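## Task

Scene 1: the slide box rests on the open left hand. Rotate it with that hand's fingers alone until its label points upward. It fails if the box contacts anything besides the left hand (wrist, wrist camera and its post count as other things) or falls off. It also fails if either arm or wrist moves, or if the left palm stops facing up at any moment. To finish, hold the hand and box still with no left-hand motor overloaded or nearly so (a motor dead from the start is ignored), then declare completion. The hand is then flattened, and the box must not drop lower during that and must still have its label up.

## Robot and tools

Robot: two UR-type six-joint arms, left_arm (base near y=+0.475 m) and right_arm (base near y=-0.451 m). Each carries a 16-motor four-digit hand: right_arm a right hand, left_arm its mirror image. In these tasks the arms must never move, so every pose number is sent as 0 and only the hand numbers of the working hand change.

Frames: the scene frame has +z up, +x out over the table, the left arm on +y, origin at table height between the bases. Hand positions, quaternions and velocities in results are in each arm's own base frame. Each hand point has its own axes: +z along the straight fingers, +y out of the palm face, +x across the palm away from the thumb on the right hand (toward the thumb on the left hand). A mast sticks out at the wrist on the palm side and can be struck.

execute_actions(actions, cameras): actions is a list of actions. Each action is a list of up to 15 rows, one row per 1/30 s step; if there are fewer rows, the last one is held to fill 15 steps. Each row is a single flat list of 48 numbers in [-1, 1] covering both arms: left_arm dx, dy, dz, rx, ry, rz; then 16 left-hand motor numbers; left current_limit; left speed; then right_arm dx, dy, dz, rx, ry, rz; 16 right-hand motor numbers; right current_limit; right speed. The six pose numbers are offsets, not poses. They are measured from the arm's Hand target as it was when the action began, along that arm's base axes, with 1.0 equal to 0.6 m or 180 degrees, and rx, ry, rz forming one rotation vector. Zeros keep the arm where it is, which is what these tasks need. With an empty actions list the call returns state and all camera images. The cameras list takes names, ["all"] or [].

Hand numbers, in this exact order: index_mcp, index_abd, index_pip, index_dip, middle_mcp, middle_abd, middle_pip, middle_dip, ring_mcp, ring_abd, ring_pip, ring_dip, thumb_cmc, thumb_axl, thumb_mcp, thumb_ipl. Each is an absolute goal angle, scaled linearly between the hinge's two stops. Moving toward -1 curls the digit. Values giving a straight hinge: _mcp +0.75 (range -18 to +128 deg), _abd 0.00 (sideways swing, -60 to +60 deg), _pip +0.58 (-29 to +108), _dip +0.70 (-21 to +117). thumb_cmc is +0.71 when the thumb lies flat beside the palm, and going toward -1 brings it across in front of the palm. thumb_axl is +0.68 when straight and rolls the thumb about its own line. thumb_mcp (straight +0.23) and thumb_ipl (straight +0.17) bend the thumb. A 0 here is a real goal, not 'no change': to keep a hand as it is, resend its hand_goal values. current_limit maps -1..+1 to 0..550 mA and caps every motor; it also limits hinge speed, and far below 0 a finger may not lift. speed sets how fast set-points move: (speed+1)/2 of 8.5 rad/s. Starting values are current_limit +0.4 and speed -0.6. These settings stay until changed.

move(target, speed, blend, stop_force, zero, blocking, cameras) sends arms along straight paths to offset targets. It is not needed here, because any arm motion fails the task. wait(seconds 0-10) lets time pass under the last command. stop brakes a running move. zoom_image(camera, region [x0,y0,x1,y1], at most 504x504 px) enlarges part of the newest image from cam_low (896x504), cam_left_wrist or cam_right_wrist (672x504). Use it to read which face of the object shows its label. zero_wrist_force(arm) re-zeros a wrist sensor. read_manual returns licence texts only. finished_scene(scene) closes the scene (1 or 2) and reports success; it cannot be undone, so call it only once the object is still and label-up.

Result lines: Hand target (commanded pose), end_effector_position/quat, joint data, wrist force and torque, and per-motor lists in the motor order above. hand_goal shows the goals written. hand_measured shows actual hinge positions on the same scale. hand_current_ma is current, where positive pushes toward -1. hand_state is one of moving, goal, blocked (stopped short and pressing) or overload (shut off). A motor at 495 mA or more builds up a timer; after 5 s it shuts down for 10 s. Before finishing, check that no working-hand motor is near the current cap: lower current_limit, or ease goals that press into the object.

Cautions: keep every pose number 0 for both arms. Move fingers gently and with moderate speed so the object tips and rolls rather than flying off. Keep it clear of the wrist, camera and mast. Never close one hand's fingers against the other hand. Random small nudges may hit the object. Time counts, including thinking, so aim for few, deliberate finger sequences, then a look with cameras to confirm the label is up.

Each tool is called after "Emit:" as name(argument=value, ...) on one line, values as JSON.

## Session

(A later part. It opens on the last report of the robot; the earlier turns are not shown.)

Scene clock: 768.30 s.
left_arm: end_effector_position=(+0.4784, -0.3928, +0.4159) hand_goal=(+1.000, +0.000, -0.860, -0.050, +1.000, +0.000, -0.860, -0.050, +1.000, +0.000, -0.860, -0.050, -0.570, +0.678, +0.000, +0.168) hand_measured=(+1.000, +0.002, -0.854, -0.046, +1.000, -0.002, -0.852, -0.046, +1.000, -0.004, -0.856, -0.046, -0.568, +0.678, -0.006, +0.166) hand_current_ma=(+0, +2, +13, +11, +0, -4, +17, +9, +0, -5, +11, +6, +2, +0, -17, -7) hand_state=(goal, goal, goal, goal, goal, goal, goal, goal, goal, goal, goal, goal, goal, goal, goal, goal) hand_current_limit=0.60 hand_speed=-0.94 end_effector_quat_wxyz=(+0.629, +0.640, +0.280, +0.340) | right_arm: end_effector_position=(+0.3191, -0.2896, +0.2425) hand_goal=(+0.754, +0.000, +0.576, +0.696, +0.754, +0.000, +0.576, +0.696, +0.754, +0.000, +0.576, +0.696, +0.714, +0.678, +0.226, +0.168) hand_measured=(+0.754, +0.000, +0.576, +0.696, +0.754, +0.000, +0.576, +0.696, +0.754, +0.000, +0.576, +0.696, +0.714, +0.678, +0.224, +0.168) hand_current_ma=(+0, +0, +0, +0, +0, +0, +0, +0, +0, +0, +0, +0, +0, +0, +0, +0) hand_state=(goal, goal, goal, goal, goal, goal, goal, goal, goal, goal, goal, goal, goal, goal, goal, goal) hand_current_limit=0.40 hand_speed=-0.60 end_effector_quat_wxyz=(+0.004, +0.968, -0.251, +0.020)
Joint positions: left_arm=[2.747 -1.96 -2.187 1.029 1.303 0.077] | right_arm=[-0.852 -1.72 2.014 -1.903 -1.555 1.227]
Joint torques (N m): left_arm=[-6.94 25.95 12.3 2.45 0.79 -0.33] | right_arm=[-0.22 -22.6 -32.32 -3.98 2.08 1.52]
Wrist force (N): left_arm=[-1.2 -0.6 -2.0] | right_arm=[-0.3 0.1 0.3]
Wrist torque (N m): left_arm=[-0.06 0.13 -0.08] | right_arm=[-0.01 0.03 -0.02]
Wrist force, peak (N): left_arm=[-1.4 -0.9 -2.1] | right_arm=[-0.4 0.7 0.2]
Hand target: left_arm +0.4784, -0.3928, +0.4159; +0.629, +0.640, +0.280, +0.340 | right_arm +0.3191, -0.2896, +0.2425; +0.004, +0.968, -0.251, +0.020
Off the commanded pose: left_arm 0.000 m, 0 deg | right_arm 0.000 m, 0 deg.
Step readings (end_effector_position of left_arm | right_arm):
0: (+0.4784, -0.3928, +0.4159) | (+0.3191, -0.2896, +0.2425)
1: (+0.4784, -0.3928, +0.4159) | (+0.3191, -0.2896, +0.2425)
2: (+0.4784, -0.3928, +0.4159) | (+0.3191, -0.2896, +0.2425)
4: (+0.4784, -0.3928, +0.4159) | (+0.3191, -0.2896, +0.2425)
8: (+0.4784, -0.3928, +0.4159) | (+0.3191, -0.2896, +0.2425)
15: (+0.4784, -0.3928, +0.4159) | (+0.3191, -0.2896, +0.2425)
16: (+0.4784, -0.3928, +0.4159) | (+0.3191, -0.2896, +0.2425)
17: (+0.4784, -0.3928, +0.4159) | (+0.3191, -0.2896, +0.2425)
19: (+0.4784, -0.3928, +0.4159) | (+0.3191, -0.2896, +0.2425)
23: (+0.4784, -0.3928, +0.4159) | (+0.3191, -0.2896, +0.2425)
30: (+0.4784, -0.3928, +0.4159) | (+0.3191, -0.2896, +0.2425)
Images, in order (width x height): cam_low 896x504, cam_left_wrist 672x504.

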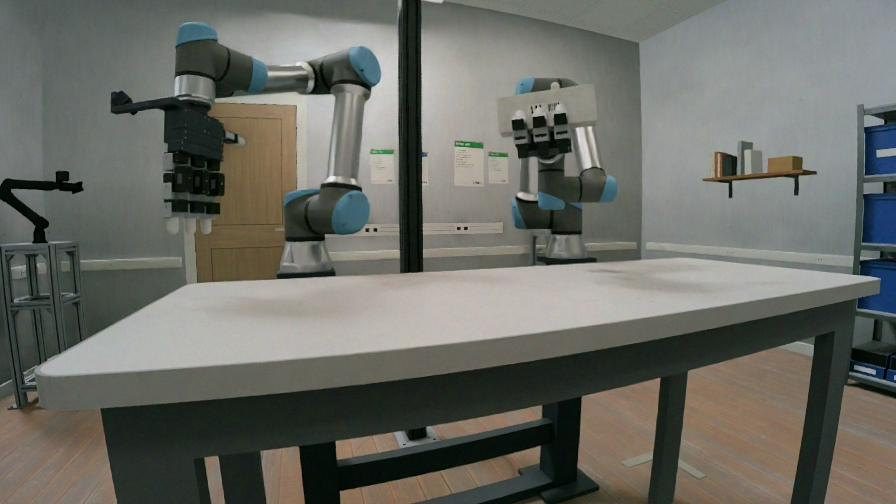

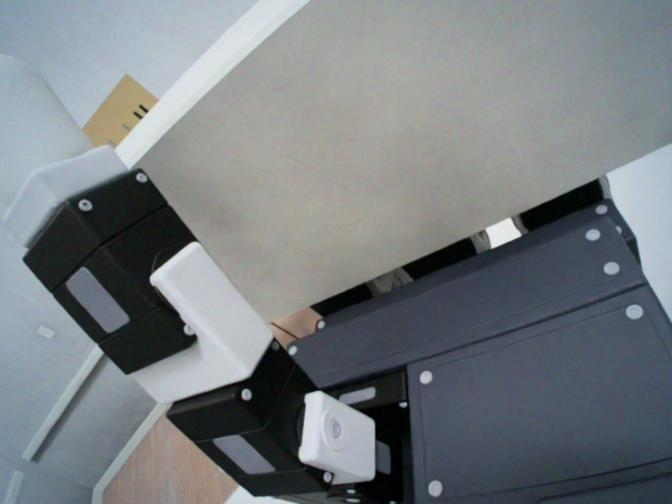

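Emit:
execute_actions(actions=[[[0,0,0,0,0,0,1.0,0,-0.86,-0.05,1.0,0,-0.86,-0.05,1.0,0,-0.86,-0.05,-0.57,0.677,-0.12,0.168,0.6,-0.94,0,0,0,0,0,0,0.754,0,0.576,0.696,0.754,0,0.576,0.696,0.754,0,0.576,0.696,0.714,0.678,0.226,0.168,0.4,-0.6]],[[0,0,0,0,0,0,1.0,0,-0.9,-0.1,1.0,0,-0.9,-0.1,1.0,0,-0.9,-0.1,-0.57,0.677,-0.12,0.168,0.6,-0.94,0,0,0,0,0,0,0.754,0,0.576,0.696,0.754,0,0.576,0.696,0.754,0,0.576,0.696,0.714,0.678,0.226,0.168,0.4,-0.6]]], cameras=["cam_left_wrist","cam_low"])

Emit:
zoom_image(camera="cam_low", region=[465, 80, 605, 165])

Scene clock: 814.60 s.
left_arm: end_effector_position=(+0.4784, -0.3928, +0.4159) hand_goal=(+1.000, +0.000, -0.900, -0.100, +1.000, +0.000, -0.900, -0.100, +1.000, +0.000, -0.900, -0.100, -0.570, +0.678, -0.120, +0.168) hand_measured=(+1.000, +0.002, -0.882, -0.076, +1.000, -0.002, -0.882, -0.080, +1.000, -0.004, -0.884, -0.084, -0.568, +0.678, -0.102, +0.168) hand_current_ma=(+0, +2, +49, +72, +0, -4, +48, +54, +0, -5, +43, +46, +2, +0, +65, +1) hand_state=(goal, goal, goal, blocked, goal, goal, goal, goal, goal, goal, goal, goal, goal, goal, goal, goal) hand_current_limit=0.60 hand_speed=-0.94 end_effector_quat_wxyz=(+0.629, +0.640, +0.280, +0.340) | right_arm: end_effector_position=(+0.3191, -0.2896, +0.2425) hand_goal=(+0.754, +0.000, +0.576, +0.696, +0.754, +0.000, +0.576, +0.696, +0.754, +0.000, +0.576, +0.696, +0.714, +0.678, +0.226, +0.168) hand_measured=(+0.754, +0.000, +0.576, +0.696, +0.754, +0.000, +0.576, +0.696, +0.754, +0.000, +0.576, +0.696, +0.714, +0.678, +0.224, +0.168) hand_current_ma=(+0, +0, +0, +0, +0, +0, +0, +0, +0, +0, +0, +0, +0, +0, +0, +0) hand_state=(goal, goal, goal, goal, goal, goal, goal, goal, goal, goal, goal, goal, goal, goal, goal, goal) hand_current_limit=0.40 hand_speed=-0.60 end_effector_quat_wxyz=(+0.004, +0.968, -0.251, +0.020)
Joint positions: left_arm=[2.747 -1.96 -2.187 1.029 1.303 0.077] | right_arm=[-0.852 -1.72 2.014 -1.903 -1.555 1.227]
Joint torques (N m): left_arm=[-6.76 22.43 15.06 2.43 0.08 -0.58] | right_arm=[-0.46 -23.08 -32.8 -4.1 1.76 1.95]
Wrist force (N): left_arm=[-1.6 -0.5 -2.0] | right_arm=[-0.2 0.2 0.2]
Wrist torque (N m): left_arm=[-0.04 0.18 -0.12] | right_arm=[0.03 0.02 -0.01]
Wrist force, peak (N): left_arm=[-1.7 -0.9 -2.2] | right_arm=[-0.6 0.5 0.3]
Hand target: left_arm +0.4784, -0.3928, +0.4159; +0.629, +0.640, +0.280, +0.340 | right_arm +0.3191, -0.2896, +0.2425; +0.004, +0.968, -0.251, +0.020
Off the commanded pose: left_arm 0.000 m, 0 deg | right_arm 0.000 m, 0 deg.
Step readings (end_effector_position of left_arm | right_arm):
0: (+0.4784, -0.3928, +0.4159) | (+0.3191, -0.2896, +0.2425)
1: (+0.4784, -0.3928, +0.4159) | (+0.3191, -0.2896, +0.2425)
2: (+0.4784, -0.3928, +0.4159) | (+0.3191, -0.2896, +0.2425)
4: (+0.4784, -0.3928, +0.4159) | (+0.3191, -0.2896, +0.2425)
8: (+0.4784, -0.3928, +0.4159) | (+0.3191, -0.2896, +0.2425)
15: (+0.4784, -0.3928, +0.4159) | (+0.3191, -0.2896, +0.2425)
16: (+0.4784, -0.3928, +0.4159) | (+0.3191, -0.2896, +0.2425)
17: (+0.4784, -0.3928, +0.4159) | (+0.3191, -0.2896, +0.2425)
19: (+0.4784, -0.3928, +0.4159) | (+0.3191, -0.2896, +0.2425)
23: (+0.4784, -0.3928, +0.4159) | (+0.3191, -0.2896, +0.2425)
30: (+0.4784, -0.3928, +0.4159) | (+0.3191, -0.2896, +0.2425)
Images, in order (width x height): cam_low 896x504, cam_left_wrist 672x504.

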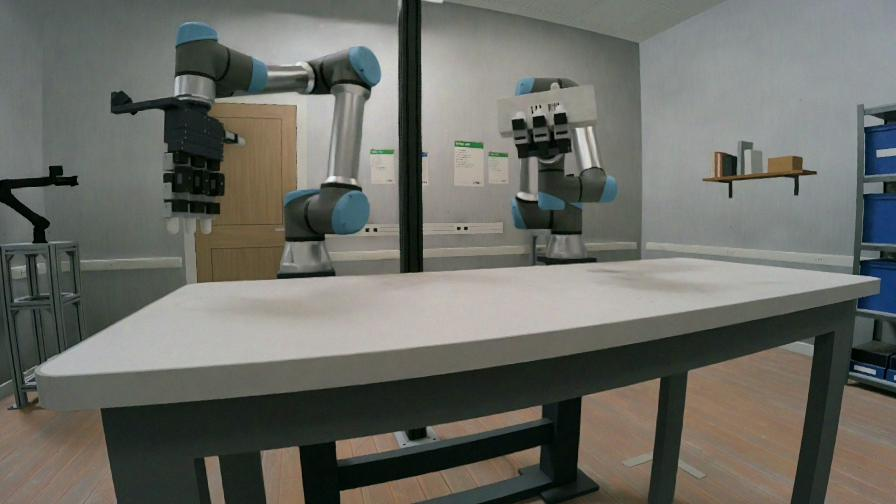

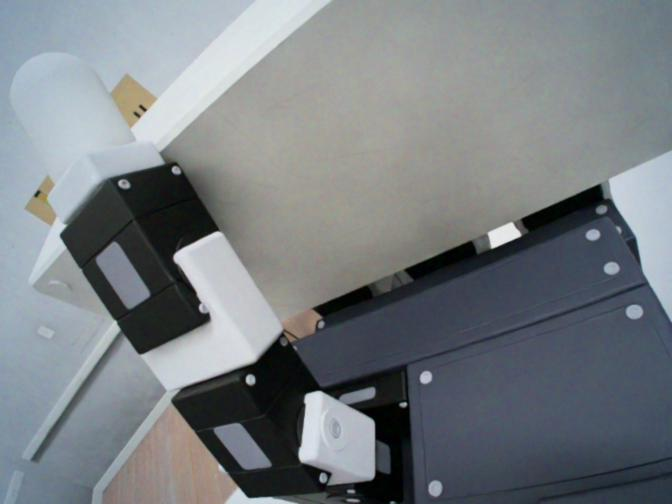

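Scaled by 3.600 from the camera's 896x504 image, which has a finer 1280x720 frame.

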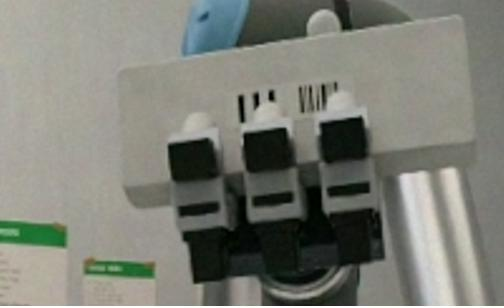

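Emit:
execute_actions(actions=[[[0,0,0,0,0,0,1.0,0,-0.93,-0.2,1.0,0,-0.93,-0.2,1.0,0,-0.93,-0.2,-0.57,0.677,-0.05,0.168,0.6,-0.94,0,0,0,0,0,0,0.754,0,0.576,0.696,0.754,0,0.576,0.696,0.754,0,0.576,0.696,0.714,0.678,0.226,0.168,0.4,-0.6]],[[0,0,0,0,0,0,1.0,0,-0.85,0.1,1.0,0,-0.85,0.1,1.0,0,-0.85,0.1,-0.57,0.677,-0.05,0.168,0.6,-0.94,0,0,0,0,0,0,0.754,0,0.576,0.696,0.754,0,0.576,0.696,0.754,0,0.576,0.696,0.714,0.678,0.226,0.168,0.4,-0.6]]], cameras=["cam_left_wrist","cam_low"])

Emit:
zoom_image(camera="cam_low", region=[465, 80, 605, 165])

Scene clock: 826.37 s.
left_arm: end_effector_position=(+0.4784, -0.3928, +0.4159) hand_goal=(+1.000, +0.000, -0.850, +0.100, +1.000, +0.000, -0.850, +0.100, +1.000, +0.000, -0.850, +0.100, -0.570, +0.678, -0.050, +0.168) hand_measured=(+1.000, +0.002, -0.852, +0.096, +1.000, -0.002, -0.852, +0.098, +1.000, -0.004, -0.852, +0.096, -0.568, +0.678, -0.046, +0.168) hand_current_ma=(+0, +1, -4, -7, +0, -3, -4, -6, +0, -5, -5, -6, +2, +0, +10, +2) hand_state=(goal, goal, goal, goal, goal, goal, goal, goal, goal, goal, goal, goal, goal, goal, goal, goal) hand_current_limit=0.60 hand_speed=-0.94 end_effector_quat_wxyz=(+0.629, +0.640, +0.280, +0.340) | right_arm: end_effector_position=(+0.3191, -0.2896, +0.2425) hand_goal=(+0.754, +0.000, +0.576, +0.696, +0.754, +0.000, +0.576, +0.696, +0.754, +0.000, +0.576, +0.696, +0.714, +0.678, +0.226, +0.168) hand_measured=(+0.754, +0.000, +0.576, +0.696, +0.754, +0.000, +0.576, +0.696, +0.754, +0.000, +0.576, +0.696, +0.714, +0.678, +0.224, +0.168) hand_current_ma=(+0, +0, +0, +0, +0, +0, +0, +0, +0, +0, +0, +0, +0, +0, +0, +0) hand_state=(goal, goal, goal, goal, goal, goal, goal, goal, goal, goal, goal, goal, goal, goal, goal, goal) hand_current_limit=0.40 hand_speed=-0.60 end_effector_quat_wxyz=(+0.004, +0.968, -0.251, +0.020)
Joint positions: left_arm=[2.747 -1.96 -2.187 1.029 1.303 0.077] | right_arm=[-0.852 -1.72 2.014 -1.903 -1.555 1.227]
Joint torques (N m): left_arm=[-5.83 23.7 14.51 2.65 0.11 -0.82] | right_arm=[0.46 -21.43 -31.85 -3.89 1.88 1.93]
Wrist force (N): left_arm=[-1.3 -0.6 -1.9] | right_arm=[-0.2 0.1 -0.1]
Wrist torque (N m): left_arm=[-0.08 0.14 -0.09] | right_arm=[0.04 0.04 0.00]
Wrist force, peak (N): left_arm=[-1.6 -0.6 -2.3] | right_arm=[-0.7 0.4 0.3]
Hand target: left_arm +0.4784, -0.3928, +0.4159; +0.629, +0.640, +0.280, +0.340 | right_arm +0.3191, -0.2896, +0.2425; +0.004, +0.968, -0.251, +0.020
Off the commanded pose: left_arm 0.000 m, 0 deg | right_arm 0.000 m, 0 deg.
Step readings (end_effector_position of left_arm | right_arm):
0: (+0.4784, -0.3928, +0.4159) | (+0.3191, -0.2896, +0.2425)
1: (+0.4784, -0.3928, +0.4159) | (+0.3191, -0.2896, +0.2425)
2: (+0.4784, -0.3928, +0.4159) | (+0.3191, -0.2896, +0.2425)
4: (+0.4784, -0.3928, +0.4159) | (+0.3191, -0.2896, +0.2425)
8: (+0.4784, -0.3928, +0.4159) | (+0.3191, -0.2896, +0.2425)
15: (+0.4784, -0.3928, +0.4159) | (+0.3191, -0.2896, +0.2425)
16: (+0.4784, -0.3928, +0.4159) | (+0.3191, -0.2896, +0.2425)
17: (+0.4784, -0.3928, +0.4159) | (+0.3191, -0.2896, +0.2425)
19: (+0.4784, -0.3928, +0.4159) | (+0.3191, -0.2896, +0.2425)
23: (+0.4784, -0.3928, +0.4159) | (+0.3191, -0.2896, +0.2425)
30: (+0.4784, -0.3928, +0.4159) | (+0.3191, -0.2896, +0.2425)
Images, in order (width x height): cam_low 896x504, cam_left_wrist 672x504.

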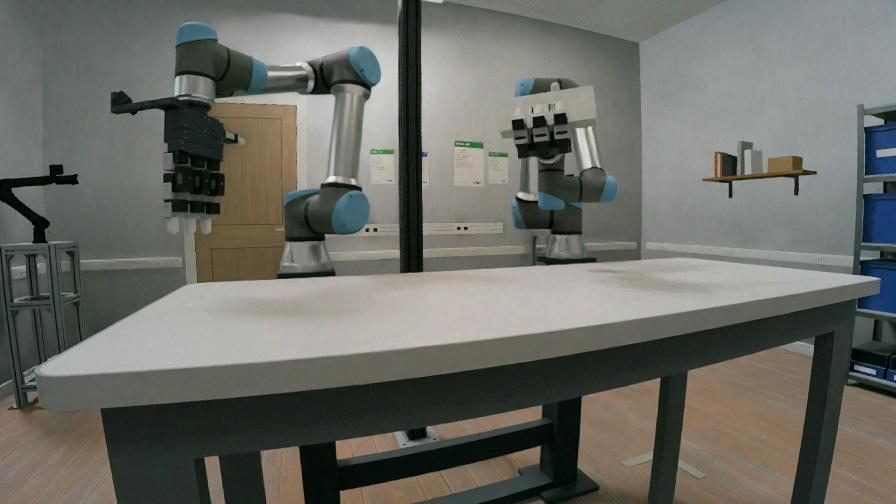

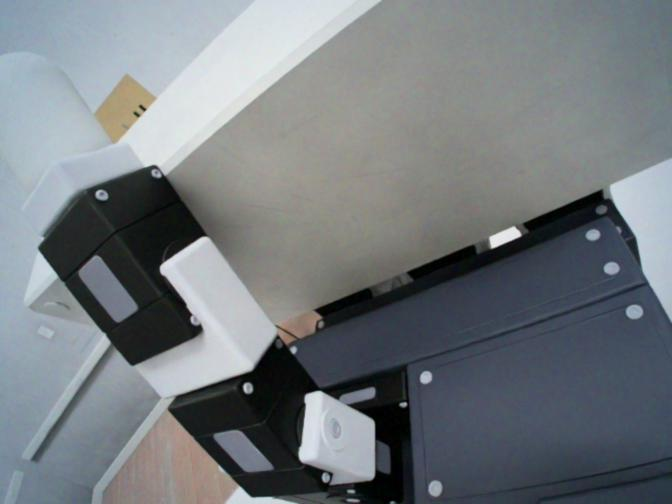

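Scaled by 3.600 from the camera's 896x504 image, which has a finer 1280x720 frame.

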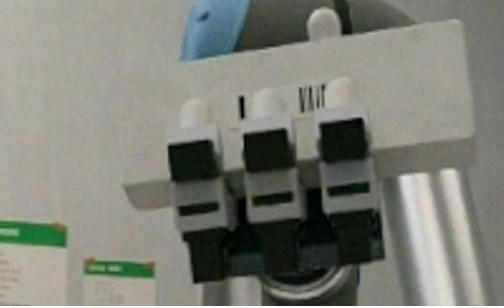

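Emit:
execute_actions(actions=[[[0,0,0,0,0,0,1.0,0,-0.85,0.1,1.0,0,-0.85,0.1,1.0,0,-0.85,0.1,-0.57,0.677,0.08,0.168,0.6,-0.94,0,0,0,0,0,0,0.754,0,0.576,0.696,0.754,0,0.576,0.696,0.754,0,0.576,0.696,0.714,0.678,0.226,0.168,0.4,-0.6]]], cameras=["cam_left_wrist","cam_low"])

Emit:
zoom_image(camera="cam_low", region=[465, 80, 605, 165])

Scene clock: 855.63 s.
left_arm: end_effector_position=(+0.4784, -0.3928, +0.4159) hand_goal=(+1.000, +0.000, -0.850, +0.100, +1.000, +0.000, -0.850, +0.100, +1.000, +0.000, -0.850, +0.100, -0.570, +0.678, +0.080, +0.168) hand_measured=(+1.000, +0.002, -0.852, +0.096, +1.000, -0.002, -0.852, +0.098, +1.000, -0.004, -0.852, +0.096, -0.568, +0.678, +0.078, +0.168) hand_current_ma=(+0, +1, -4, -7, +0, -3, -4, -6, +0, -5, -5, -6, +2, +0, -4, +2) hand_state=(goal, goal, goal, goal, goal, goal, goal, goal, goal, goal, goal, goal, goal, goal, goal, goal) hand_current_limit=0.60 hand_speed=-0.94 end_effector_quat_wxyz=(+0.629, +0.640, +0.280, +0.340) | right_arm: end_effector_position=(+0.3191, -0.2896, +0.2425) hand_goal=(+0.754, +0.000, +0.576, +0.696, +0.754, +0.000, +0.576, +0.696, +0.754, +0.000, +0.576, +0.696, +0.714, +0.678, +0.226, +0.168) hand_measured=(+0.754, +0.000, +0.576, +0.696, +0.754, +0.000, +0.576, +0.696, +0.754, +0.000, +0.576, +0.696, +0.714, +0.678, +0.224, +0.168) hand_current_ma=(+0, +0, +0, +0, +0, +0, +0, +0, +0, +0, +0, +0, +0, +0, +0, +0) hand_state=(goal, goal, goal, goal, goal, goal, goal, goal, goal, goal, goal, goal, goal, goal, goal, goal) hand_current_limit=0.40 hand_speed=-0.60 end_effector_quat_wxyz=(+0.004, +0.968, -0.251, +0.020)
Joint positions: left_arm=[2.747 -1.96 -2.187 1.029 1.303 0.077] | right_arm=[-0.852 -1.72 2.014 -1.903 -1.555 1.227]
Joint torques (N m): left_arm=[-6.65 23.14 15.62 2.64 0.2 -1.08] | right_arm=[-0.65 -22.07 -32.01 -4.06 1.81 1.83]
Wrist force (N): left_arm=[-1.4 -0.8 -2.3] | right_arm=[-0.4 0.2 0.2]
Wrist torque (N m): left_arm=[-0.09 0.15 -0.09] | right_arm=[0.02 0.05 -0.01]
Wrist force, peak (N): left_arm=[-1.4 -0.7 -2.5] | right_arm=[-0.5 0.5 0.5]
Hand target: left_arm +0.4784, -0.3928, +0.4159; +0.629, +0.640, +0.280, +0.340 | right_arm +0.3191, -0.2896, +0.2425; +0.004, +0.968, -0.251, +0.020
Off the commanded pose: left_arm 0.000 m, 0 deg | right_arm 0.000 m, 0 deg.
Step readings (end_effector_position of left_arm | right_arm):
0: (+0.4784, -0.3928, +0.4159) | (+0.3191, -0.2896, +0.2425)
1: (+0.4784, -0.3928, +0.4159) | (+0.3191, -0.2896, +0.2425)
2: (+0.4784, -0.3928, +0.4159) | (+0.3191, -0.2896, +0.2425)
4: (+0.4784, -0.3928, +0.4159) | (+0.3191, -0.2896, +0.2425)
8: (+0.4784, -0.3928, +0.4159) | (+0.3191, -0.2896, +0.2425)
15: (+0.4784, -0.3928, +0.4159) | (+0.3191, -0.2896, +0.2425)
Images, in order (width x height): cam_low 896x504, cam_left_wrist 672x504.

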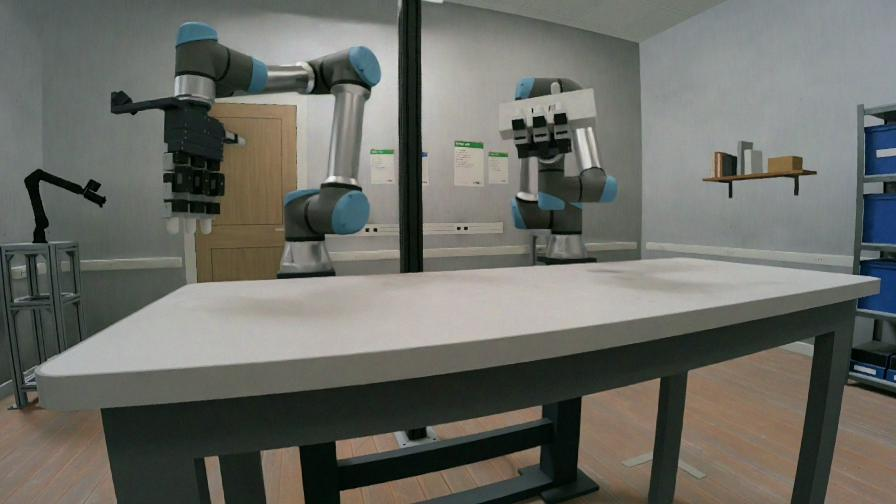

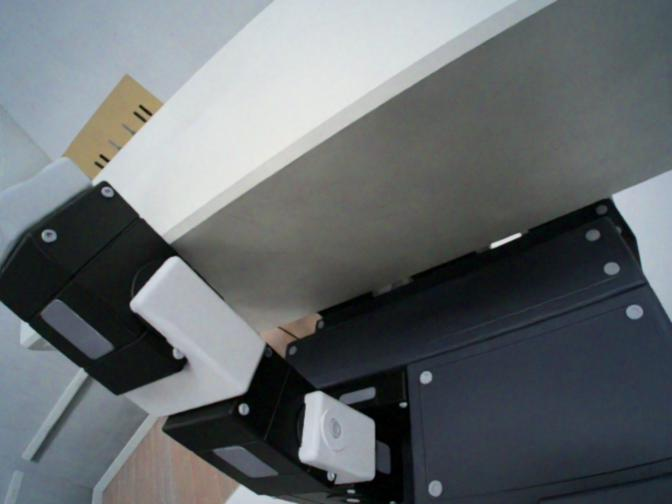

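Scaled by 3.600 from the camera's 896x504 image, which has a finer 1280x720 frame.

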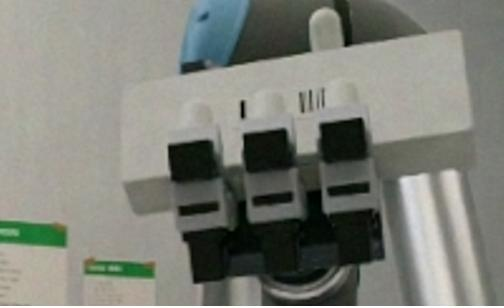

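Emit:
execute_actions(actions=[[[0,0,0,0,0,0,1.0,0,-0.85,0.1,1.0,0,-0.85,0.1,1.0,0,-0.85,0.1,-0.57,0.677,0.2,0.168,0.6,-0.94,0,0,0,0,0,0,0.754,0,0.576,0.696,0.754,0,0.576,0.696,0.754,0,0.576,0.696,0.714,0.678,0.226,0.168,0.4,-0.6]]], cameras=["cam_left_wrist","cam_low"])

Emit:
zoom_image(camera="cam_low", region=[465, 80, 605, 165])

Scene clock: 862.97 s.
left_arm: end_effector_position=(+0.4784, -0.3928, +0.4159) hand_goal=(+1.000, +0.000, -0.850, +0.100, +1.000, +0.000, -0.850, +0.100, +1.000, +0.000, -0.850, +0.100, -0.570, +0.678, +0.200, +0.168) hand_measured=(+1.000, +0.002, -0.852, +0.096, +1.000, -0.002, -0.852, +0.098, +1.000, -0.004, -0.852, +0.096, -0.568, +0.678, +0.200, +0.168) hand_current_ma=(+0, +1, -4, -7, +0, -3, -4, -6, +0, -5, -5, -6, +2, +0, +0, +2) hand_state=(goal, goal, goal, goal, goal, goal, goal, goal, goal, goal, goal, goal, goal, goal, goal, goal) hand_current_limit=0.60 hand_speed=-0.94 end_effector_quat_wxyz=(+0.629, +0.640, +0.280, +0.340) | right_arm: end_effector_position=(+0.3191, -0.2896, +0.2425) hand_goal=(+0.754, +0.000, +0.576, +0.696, +0.754, +0.000, +0.576, +0.696, +0.754, +0.000, +0.576, +0.696, +0.714, +0.678, +0.226, +0.168) hand_measured=(+0.754, +0.000, +0.576, +0.696, +0.754, +0.000, +0.576, +0.696, +0.754, +0.000, +0.576, +0.696, +0.714, +0.678, +0.224, +0.168) hand_current_ma=(+0, +0, +0, +0, +0, +0, +0, +0, +0, +0, +0, +0, +0, +0, +0, +0) hand_state=(goal, goal, goal, goal, goal, goal, goal, goal, goal, goal, goal, goal, goal, goal, goal, goal) hand_current_limit=0.40 hand_speed=-0.60 end_effector_quat_wxyz=(+0.004, +0.968, -0.251, +0.020)
Joint positions: left_arm=[2.747 -1.96 -2.187 1.029 1.303 0.077] | right_arm=[-0.852 -1.72 2.014 -1.903 -1.555 1.227]
Joint torques (N m): left_arm=[-6 23.48 16.5 2.9 -0.02 -0.97] | right_arm=[0 -22.26 -32.51 -4.05 1.89 1.84]
Wrist force (N): left_arm=[-1.3 -0.7 -2.0] | right_arm=[-0.4 0.2 0.0]
Wrist torque (N m): left_arm=[-0.11 0.15 -0.08] | right_arm=[0.02 0.05 -0.03]
Wrist force, peak (N): left_arm=[-1.4 -0.9 -2.5] | right_arm=[-0.5 0.3 0.3]
Hand target: left_arm +0.4784, -0.3928, +0.4159; +0.629, +0.640, +0.280, +0.340 | right_arm +0.3191, -0.2896, +0.2425; +0.004, +0.968, -0.251, +0.020
Off the commanded pose: left_arm 0.000 m, 0 deg | right_arm 0.000 m, 0 deg.
Step readings (end_effector_position of left_arm | right_arm):
0: (+0.4784, -0.3928, +0.4159) | (+0.3191, -0.2896, +0.2425)
1: (+0.4784, -0.3928, +0.4159) | (+0.3191, -0.2896, +0.2425)
2: (+0.4784, -0.3928, +0.4159) | (+0.3191, -0.2896, +0.2425)
4: (+0.4784, -0.3928, +0.4159) | (+0.3191, -0.2896, +0.2425)
8: (+0.4784, -0.3928, +0.4159) | (+0.3191, -0.2896, +0.2425)
15: (+0.4784, -0.3928, +0.4159) | (+0.3191, -0.2896, +0.2425)
Images, in order (width x height): cam_low 896x504, cam_left_wrist 672x504.

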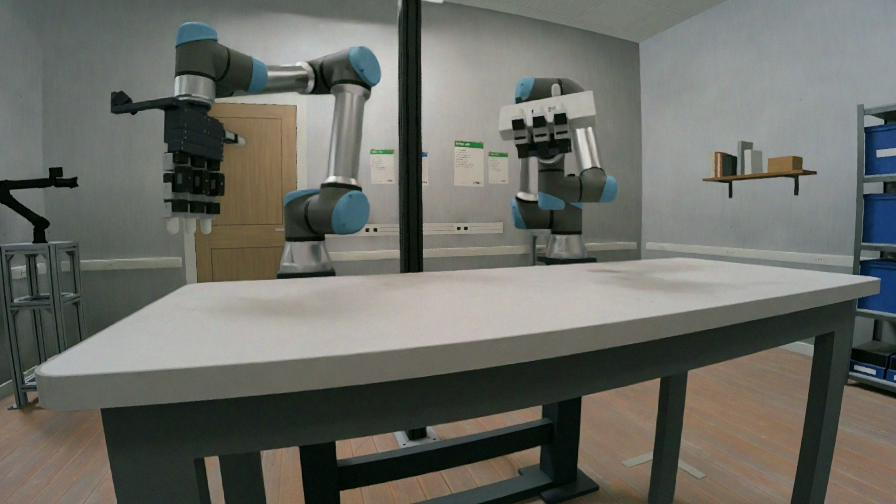

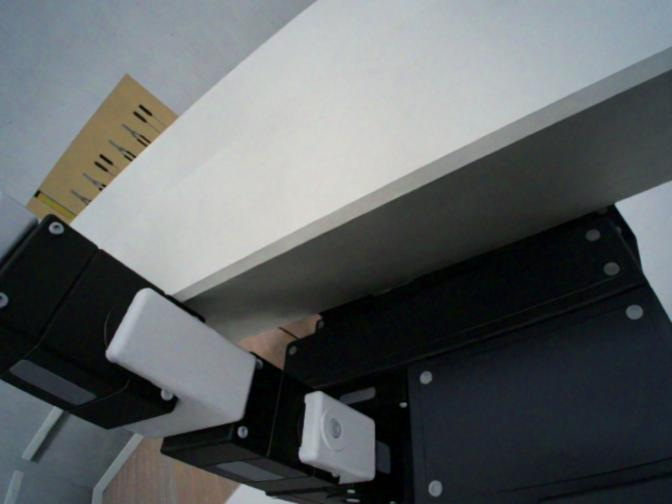

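Scaled by 3.600 from the camera's 896x504 image, which has a finer 1280x720 frame.

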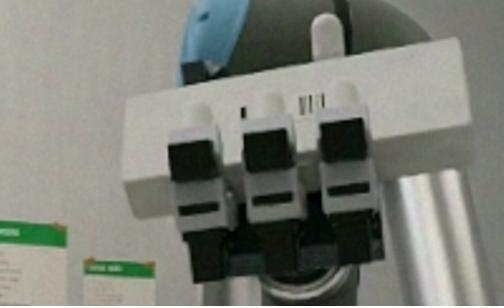

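Emit:
execute_actions(actions=[[[0,0,0,0,0,0,1.0,0,-0.7,0.3,1.0,0,-0.7,0.3,1.0,0,-0.7,0.3,-0.57,0.677,0.3,0.168,0.6,-0.94,0,0,0,0,0,0,0.754,0,0.576,0.696,0.754,0,0.576,0.696,0.754,0,0.576,0.696,0.714,0.678,0.226,0.168,0.4,-0.6]]], cameras=["cam_left_wrist","cam_low"])

Emit:
zoom_image(camera="cam_low", region=[465, 80, 605, 165])

Scene clock: 887.67 s.
left_arm: end_effector_position=(+0.4784, -0.3928, +0.4159) hand_goal=(+1.000, +0.000, -0.700, +0.300, +1.000, +0.000, -0.700, +0.300, +1.000, +0.000, -0.700, +0.300, -0.570, +0.678, +0.300, +0.168) hand_measured=(+1.000, +0.002, -0.702, +0.296, +1.000, -0.002, -0.702, +0.298, +1.000, -0.004, -0.702, +0.298, -0.568, +0.678, +0.302, +0.168) hand_current_ma=(+0, +1, -3, -7, +0, -3, -3, -5, +0, -5, -4, -6, +2, +0, +2, +2) hand_state=(goal, goal, goal, goal, goal, goal, goal, goal, goal, goal, goal, goal, goal, goal, goal, goal) hand_current_limit=0.60 hand_speed=-0.94 end_effector_quat_wxyz=(+0.629, +0.640, +0.280, +0.340) | right_arm: end_effector_position=(+0.3191, -0.2896, +0.2425) hand_goal=(+0.754, +0.000, +0.576, +0.696, +0.754, +0.000, +0.576, +0.696, +0.754, +0.000, +0.576, +0.696, +0.714, +0.678, +0.226, +0.168) hand_measured=(+0.754, +0.000, +0.576, +0.696, +0.754, +0.000, +0.576, +0.696, +0.754, +0.000, +0.576, +0.696, +0.714, +0.678, +0.224, +0.168) hand_current_ma=(+0, +0, +0, +0, +0, +0, +0, +0, +0, +0, +0, +0, +0, +0, +0, +0) hand_state=(goal, goal, goal, goal, goal, goal, goal, goal, goal, goal, goal, goal, goal, goal, goal, goal) hand_current_limit=0.40 hand_speed=-0.60 end_effector_quat_wxyz=(+0.004, +0.968, -0.251, +0.020)
Joint positions: left_arm=[2.747 -1.96 -2.187 1.029 1.303 0.077] | right_arm=[-0.852 -1.72 2.014 -1.903 -1.555 1.227]
Joint torques (N m): left_arm=[-6.89 23.78 18.05 2.96 -0.48 -0.93] | right_arm=[-0.01 -22.73 -32.35 -3.95 1.84 1.94]
Wrist force (N): left_arm=[-1.6 -0.8 -2.2] | right_arm=[0.1 0.2 0.2]
Wrist torque (N m): left_arm=[-0.12 0.19 -0.11] | right_arm=[0.02 -0.02 0.02]
Wrist force, peak (N): left_arm=[-1.7 -0.6 -2.5] | right_arm=[-0.6 0.1 0.6]
Hand target: left_arm +0.4784, -0.3928, +0.4159; +0.629, +0.640, +0.280, +0.340 | right_arm +0.3191, -0.2896, +0.2425; +0.004, +0.968, -0.251, +0.020
Off the commanded pose: left_arm 0.000 m, 0 deg | right_arm 0.000 m, 0 deg.
Step readings (end_effector_position of left_arm | right_arm):
0: (+0.4784, -0.3928, +0.4159) | (+0.3191, -0.2896, +0.2425)
1: (+0.4784, -0.3928, +0.4159) | (+0.3191, -0.2896, +0.2425)
2: (+0.4784, -0.3928, +0.4159) | (+0.3191, -0.2896, +0.2425)
4: (+0.4784, -0.3928, +0.4159) | (+0.3191, -0.2896, +0.2425)
8: (+0.4784, -0.3928, +0.4159) | (+0.3191, -0.2896, +0.2425)
15: (+0.4784, -0.3928, +0.4159) | (+0.3191, -0.2896, +0.2425)
Images, in order (width x height): cam_low 896x504, cam_left_wrist 672x504.

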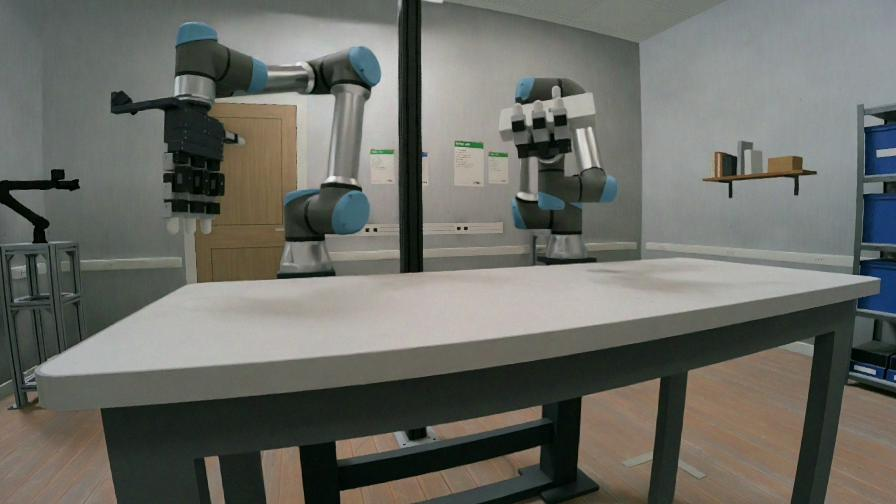

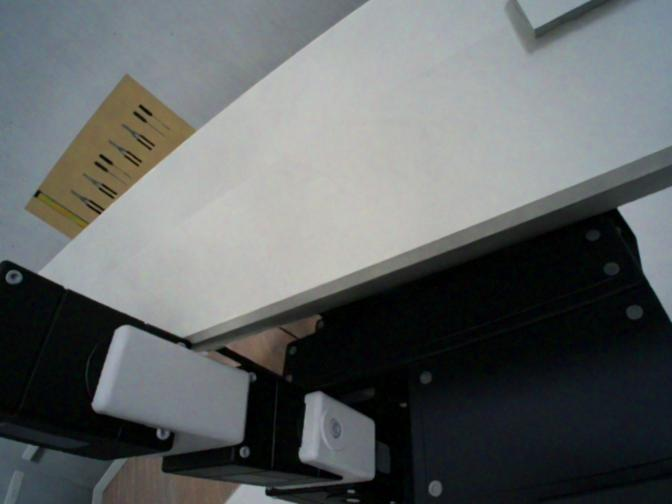

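Scaled by 3.600 from the camera's 896x504 image, which has a finer 1280x720 frame.

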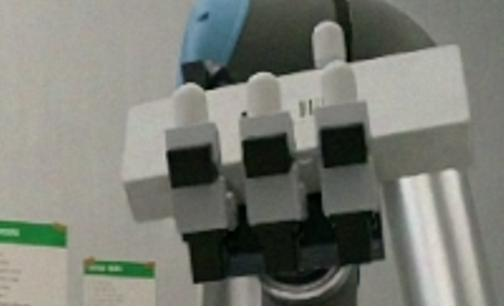

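Emit:
execute_actions(actions=[[[0,0,0,0,0,0,1.0,0,-0.5,0.4,1.0,0,-0.5,0.4,1.0,0,-0.5,0.4,-0.57,0.677,0.4,0.168,0.6,-0.94,0,0,0,0,0,0,0.754,0,0.576,0.696,0.754,0,0.576,0.696,0.754,0,0.576,0.696,0.714,0.678,0.226,0.168,0.4,-0.6]]], cameras=["cam_left_wrist","cam_low"])

Emit:
zoom_image(camera="cam_low", region=[465, 80, 605, 165])

Scene clock: 901.80 s.
left_arm: end_effector_position=(+0.4784, -0.3928, +0.4159) hand_goal=(+1.000, +0.000, -0.500, +0.400, +1.000, +0.000, -0.500, +0.400, +1.000, +0.000, -0.500, +0.400, -0.570, +0.678, +0.400, +0.168) hand_measured=(+1.000, +0.002, -0.502, +0.396, +1.000, -0.002, -0.502, +0.398, +1.000, -0.004, -0.502, +0.398, -0.570, +0.678, +0.400, +0.168) hand_current_ma=(+0, +1, -2, -6, +0, -3, -2, -5, +0, -5, -2, -5, +1, -1, +0, +2) hand_state=(goal, goal, goal, goal, goal, goal, goal, goal, goal, goal, goal, goal, goal, goal, goal, goal) hand_current_limit=0.60 hand_speed=-0.94 end_effector_quat_wxyz=(+0.629, +0.640, +0.280, +0.340) | right_arm: end_effector_position=(+0.3191, -0.2896, +0.2425) hand_goal=(+0.754, +0.000, +0.576, +0.696, +0.754, +0.000, +0.576, +0.696, +0.754, +0.000, +0.576, +0.696, +0.714, +0.678, +0.226, +0.168) hand_measured=(+0.754, +0.000, +0.576, +0.696, +0.754, +0.000, +0.576, +0.696, +0.754, +0.000, +0.576, +0.696, +0.714, +0.678, +0.224, +0.168) hand_current_ma=(+0, +0, +0, +0, +0, +0, +0, +0, +0, +0, +0, +0, +0, +0, +0, +0) hand_state=(goal, goal, goal, goal, goal, goal, goal, goal, goal, goal, goal, goal, goal, goal, goal, goal) hand_current_limit=0.40 hand_speed=-0.60 end_effector_quat_wxyz=(+0.004, +0.968, -0.251, +0.020)
Joint positions: left_arm=[2.747 -1.96 -2.187 1.029 1.303 0.077] | right_arm=[-0.852 -1.72 2.014 -1.903 -1.555 1.227]
Joint torques (N m): left_arm=[-7.88 23.59 18.04 3.32 -0.8 -0.7] | right_arm=[-0.09 -22.24 -32.1 -4.04 1.88 2.07]
Wrist force (N): left_arm=[-1.5 -0.6 -2.1] | right_arm=[-0.3 0.2 0.2]
Wrist torque (N m): left_arm=[-0.10 0.17 -0.12] | right_arm=[0.02 0.03 -0.01]
Wrist force, peak (N): left_arm=[-1.5 -0.7 -2.5] | right_arm=[-0.3 0.8 0.5]
Hand target: left_arm +0.4784, -0.3928, +0.4159; +0.629, +0.640, +0.280, +0.340 | right_arm +0.3191, -0.2896, +0.2425; +0.004, +0.968, -0.251, +0.020
Off the commanded pose: left_arm 0.000 m, 0 deg | right_arm 0.000 m, 0 deg.
Step readings (end_effector_position of left_arm | right_arm):
0: (+0.4784, -0.3928, +0.4159) | (+0.3191, -0.2896, +0.2425)
1: (+0.4784, -0.3928, +0.4159) | (+0.3191, -0.2896, +0.2425)
2: (+0.4784, -0.3928, +0.4159) | (+0.3191, -0.2896, +0.2425)
4: (+0.4784, -0.3928, +0.4159) | (+0.3191, -0.2896, +0.2425)
8: (+0.4784, -0.3928, +0.4159) | (+0.3191, -0.2896, +0.2425)
15: (+0.4784, -0.3928, +0.4159) | (+0.3191, -0.2896, +0.2425)
Images, in order (width x height): cam_low 896x504, cam_left_wrist 672x504.

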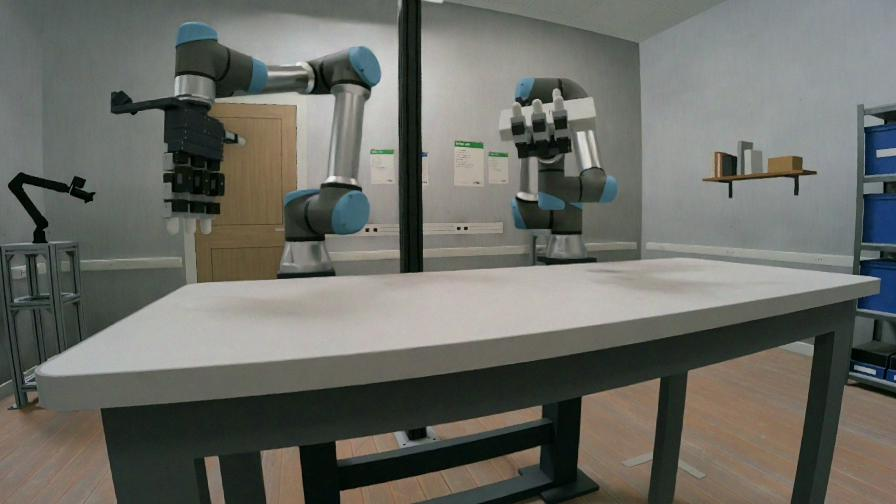

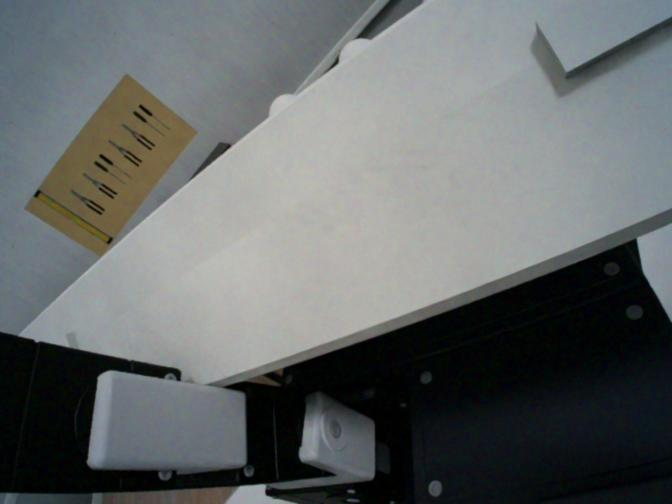

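Scaled by 3.600 from the camera's 896x504 image, which has a finer 1280x720 frame.

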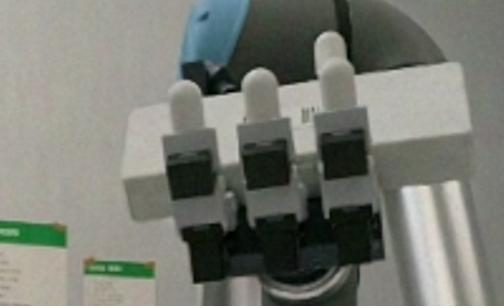

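Emit:
execute_actions(actions=[[[0,0,0,0,0,0,1.0,0,-0.3,0.5,1.0,0,-0.3,0.5,1.0,0,-0.3,0.5,-0.57,0.677,0.55,0.168,0.6,-0.94,0,0,0,0,0,0,0.754,0,0.576,0.696,0.754,0,0.576,0.696,0.754,0,0.576,0.696,0.714,0.678,0.226,0.168,0.4,-0.6]]], cameras=["cam_left_wrist","cam_low"])

Emit:
zoom_image(camera="cam_low", region=[465, 80, 605, 165])

Scene clock: 911.13 s.
left_arm: end_effector_position=(+0.4784, -0.3928, +0.4159) hand_goal=(+1.000, +0.000, -0.300, +0.500, +1.000, +0.000, -0.300, +0.500, +1.000, +0.000, -0.300, +0.500, -0.570, +0.678, +0.550, +0.168) hand_measured=(+1.000, +0.002, -0.300, +0.498, +1.000, -0.002, -0.300, +0.498, +1.000, -0.004, -0.300, +0.498, -0.570, +0.678, +0.550, +0.168) hand_current_ma=(+0, +1, -1, -6, +0, -3, -1, -4, +0, -5, -1, -5, +1, -1, +1, +2) hand_state=(goal, goal, goal, goal, goal, goal, goal, goal, goal, goal, goal, goal, goal, goal, goal, goal) hand_current_limit=0.60 hand_speed=-0.94 end_effector_quat_wxyz=(+0.629, +0.640, +0.280, +0.340) | right_arm: end_effector_position=(+0.3191, -0.2896, +0.2425) hand_goal=(+0.754, +0.000, +0.576, +0.696, +0.754, +0.000, +0.576, +0.696, +0.754, +0.000, +0.576, +0.696, +0.714, +0.678, +0.226, +0.168) hand_measured=(+0.754, +0.000, +0.576, +0.696, +0.754, +0.000, +0.576, +0.696, +0.754, +0.000, +0.576, +0.696, +0.714, +0.678, +0.224, +0.168) hand_current_ma=(+0, +0, +0, +0, +0, +0, +0, +0, +0, +0, +0, +0, +0, +0, +0, +0) hand_state=(goal, goal, goal, goal, goal, goal, goal, goal, goal, goal, goal, goal, goal, goal, goal, goal) hand_current_limit=0.40 hand_speed=-0.60 end_effector_quat_wxyz=(+0.004, +0.968, -0.251, +0.020)
Joint positions: left_arm=[2.747 -1.96 -2.187 1.029 1.303 0.077] | right_arm=[-0.852 -1.72 2.014 -1.903 -1.555 1.227]
Joint torques (N m): left_arm=[-8.6 23.83 18.61 3.23 -0.8 -0.54] | right_arm=[-0.47 -22.74 -31.79 -3.81 1.68 2]
Wrist force (N): left_arm=[-1.3 -0.7 -2.5] | right_arm=[0.0 0.1 0.2]
Wrist torque (N m): left_arm=[-0.09 0.14 -0.10] | right_arm=[0.01 -0.01 0.01]
Wrist force, peak (N): left_arm=[-1.9 -0.9 -2.4] | right_arm=[-0.7 0.3 0.2]
Hand target: left_arm +0.4784, -0.3928, +0.4159; +0.629, +0.640, +0.280, +0.340 | right_arm +0.3191, -0.2896, +0.2425; +0.004, +0.968, -0.251, +0.020
Off the commanded pose: left_arm 0.000 m, 0 deg | right_arm 0.000 m, 0 deg.
Step readings (end_effector_position of left_arm | right_arm):
0: (+0.4784, -0.3928, +0.4159) | (+0.3191, -0.2896, +0.2425)
1: (+0.4784, -0.3928, +0.4159) | (+0.3191, -0.2896, +0.2425)
2: (+0.4784, -0.3928, +0.4159) | (+0.3191, -0.2896, +0.2425)
4: (+0.4784, -0.3928, +0.4159) | (+0.3191, -0.2896, +0.2425)
8: (+0.4784, -0.3928, +0.4159) | (+0.3191, -0.2896, +0.2425)
15: (+0.4784, -0.3928, +0.4159) | (+0.3191, -0.2896, +0.2425)
Images, in order (width x height): cam_low 896x504, cam_left_wrist 672x504.

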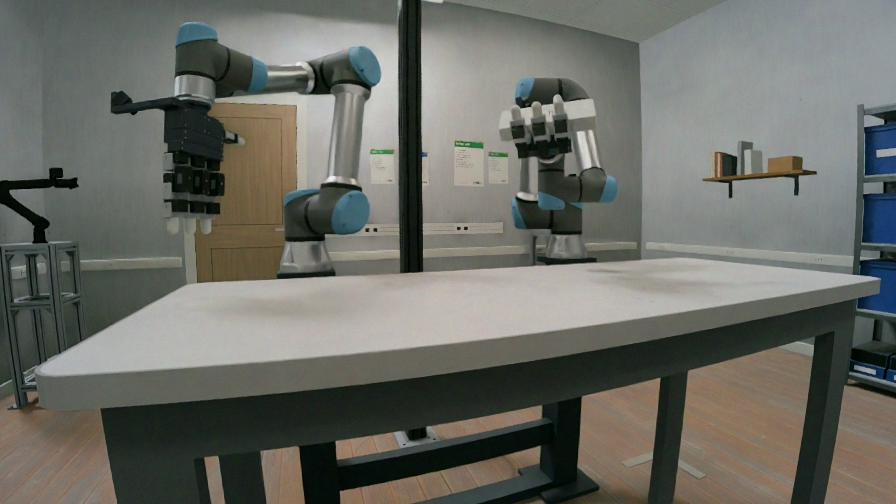

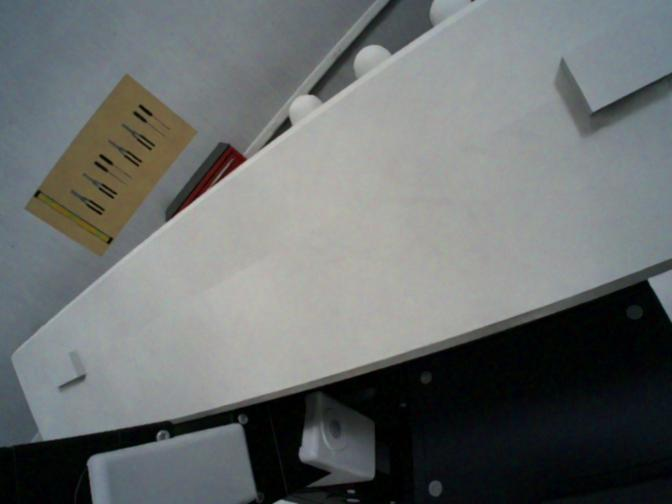

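Scaled by 3.600 from the camera's 896x504 image, which has a finer 1280x720 frame.

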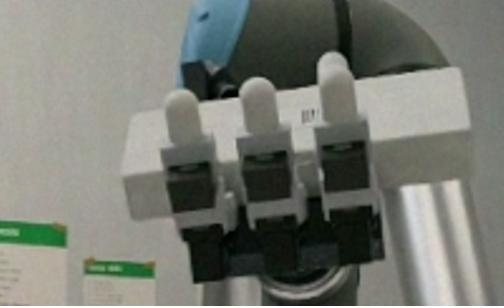

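Emit:
execute_actions(actions=[[[0,0,0,0,0,0,1.0,0,-0.1,0.6,1.0,0,-0.1,0.6,1.0,0,-0.1,0.6,-0.57,0.677,0.75,0.168,0.6,-0.94,0,0,0,0,0,0,0.754,0,0.576,0.696,0.754,0,0.576,0.696,0.754,0,0.576,0.696,0.714,0.678,0.226,0.168,0.4,-0.6]],[[0,0,0,0,0,0,1.0,0,-0.1,0.6,1.0,0,-0.1,0.6,1.0,0,-0.1,0.6,-0.35,0.677,0.75,0.168,0.6,-0.95,0,0,0,0,0,0,0.754,0,0.576,0.696,0.754,0,0.576,0.696,0.754,0,0.576,0.696,0.714,0.678,0.226,0.168,0.4,-0.6]]], cameras=["cam_left_wrist","cam_low"])

Emit:
zoom_image(camera="cam_low", region=[465, 80, 605, 165])

Scene clock: 924.57 s.
left_arm: end_effector_position=(+0.4784, -0.3928, +0.4159) hand_goal=(+1.000, +0.000, -0.100, +0.600, +1.000, +0.000, -0.100, +0.600, +1.000, +0.000, -0.100, +0.600, -0.350, +0.678, +0.750, +0.168) hand_measured=(+1.000, +0.002, -0.100, +0.598, +1.000, -0.002, -0.100, +0.598, +1.000, -0.004, -0.100, +0.598, -0.352, +0.678, +0.752, +0.168) hand_current_ma=(+0, +1, -1, -5, +0, -3, -1, -4, +0, -5, -1, -5, -2, -1, +5, +2) hand_state=(goal, goal, goal, goal, goal, goal, goal, goal, goal, goal, goal, goal, goal, goal, goal, goal) hand_current_limit=0.60 hand_speed=-0.95 end_effector_quat_wxyz=(+0.629, +0.640, +0.280, +0.340) | right_arm: end_effector_position=(+0.3191, -0.2896, +0.2425) hand_goal=(+0.754, +0.000, +0.576, +0.696, +0.754, +0.000, +0.576, +0.696, +0.754, +0.000, +0.576, +0.696, +0.714, +0.678, +0.226, +0.168) hand_measured=(+0.754, +0.000, +0.576, +0.696, +0.754, +0.000, +0.576, +0.696, +0.754, +0.000, +0.576, +0.696, +0.714, +0.678, +0.224, +0.168) hand_current_ma=(+0, +0, +0, +0, +0, +0, +0, +0, +0, +0, +0, +0, +0, +0, +0, +0) hand_state=(goal, goal, goal, goal, goal, goal, goal, goal, goal, goal, goal, goal, goal, goal, goal, goal) hand_current_limit=0.40 hand_speed=-0.60 end_effector_quat_wxyz=(+0.004, +0.968, -0.251, +0.020)
Joint positions: left_arm=[2.747 -1.96 -2.187 1.029 1.303 0.077] | right_arm=[-0.852 -1.72 2.014 -1.903 -1.555 1.227]
Joint torques (N m): left_arm=[-8.66 25.44 17.43 3.66 -1.1 -0.38] | right_arm=[-0.47 -22.24 -32.33 -3.86 1.84 1.83]
Wrist force (N): left_arm=[-1.4 -0.6 -2.3] | right_arm=[-0.1 0.2 0.2]
Wrist torque (N m): left_arm=[-0.10 0.16 -0.11] | right_arm=[0.01 0.02 0.00]
Wrist force, peak (N): left_arm=[-1.6 -0.9 -2.5] | right_arm=[-0.3 0.7 0.4]
Hand target: left_arm +0.4784, -0.3928, +0.4159; +0.629, +0.640, +0.280, +0.340 | right_arm +0.3191, -0.2896, +0.2425; +0.004, +0.968, -0.251, +0.020
Off the commanded pose: left_arm 0.000 m, 0 deg | right_arm 0.000 m, 0 deg.
Step readings (end_effector_position of left_arm | right_arm):
0: (+0.4784, -0.3928, +0.4159) | (+0.3191, -0.2896, +0.2425)
1: (+0.4784, -0.3928, +0.4159) | (+0.3191, -0.2896, +0.2425)
2: (+0.4784, -0.3928, +0.4159) | (+0.3191, -0.2896, +0.2425)
4: (+0.4784, -0.3928, +0.4159) | (+0.3191, -0.2896, +0.2425)
8: (+0.4784, -0.3928, +0.4159) | (+0.3191, -0.2896, +0.2425)
15: (+0.4784, -0.3928, +0.4159) | (+0.3191, -0.2896, +0.2425)
16: (+0.4784, -0.3928, +0.4159) | (+0.3191, -0.2896, +0.2425)
17: (+0.4784, -0.3928, +0.4159) | (+0.3191, -0.2896, +0.2425)
19: (+0.4784, -0.3928, +0.4159) | (+0.3191, -0.2896, +0.2425)
23: (+0.4784, -0.3928, +0.4159) | (+0.3191, -0.2896, +0.2425)
30: (+0.4784, -0.3928, +0.4159) | (+0.3191, -0.2896, +0.2425)
Images, in order (width x height): cam_low 896x504, cam_left_wrist 672x504.

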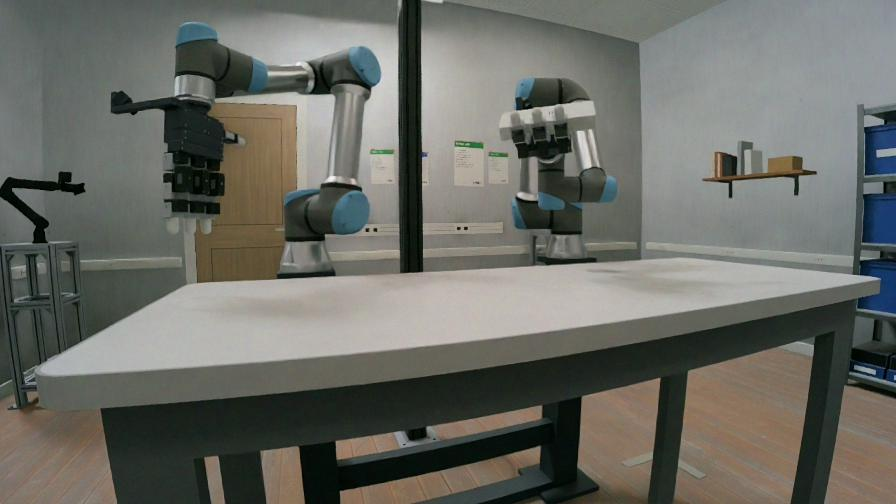

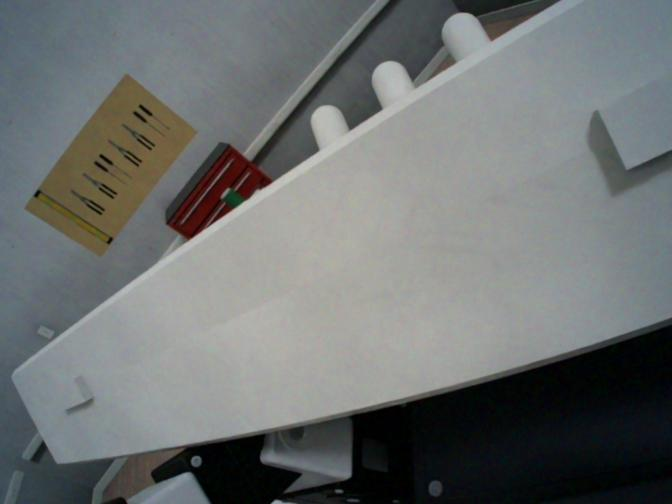

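Scaled by 3.600 from the camera's 896x504 image, which has a finer 1280x720 frame.

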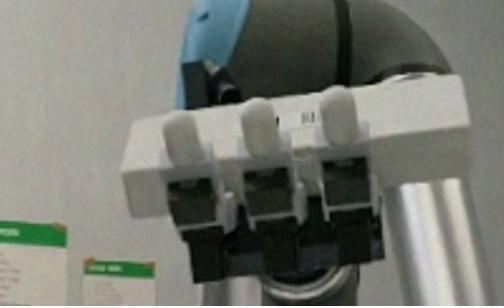

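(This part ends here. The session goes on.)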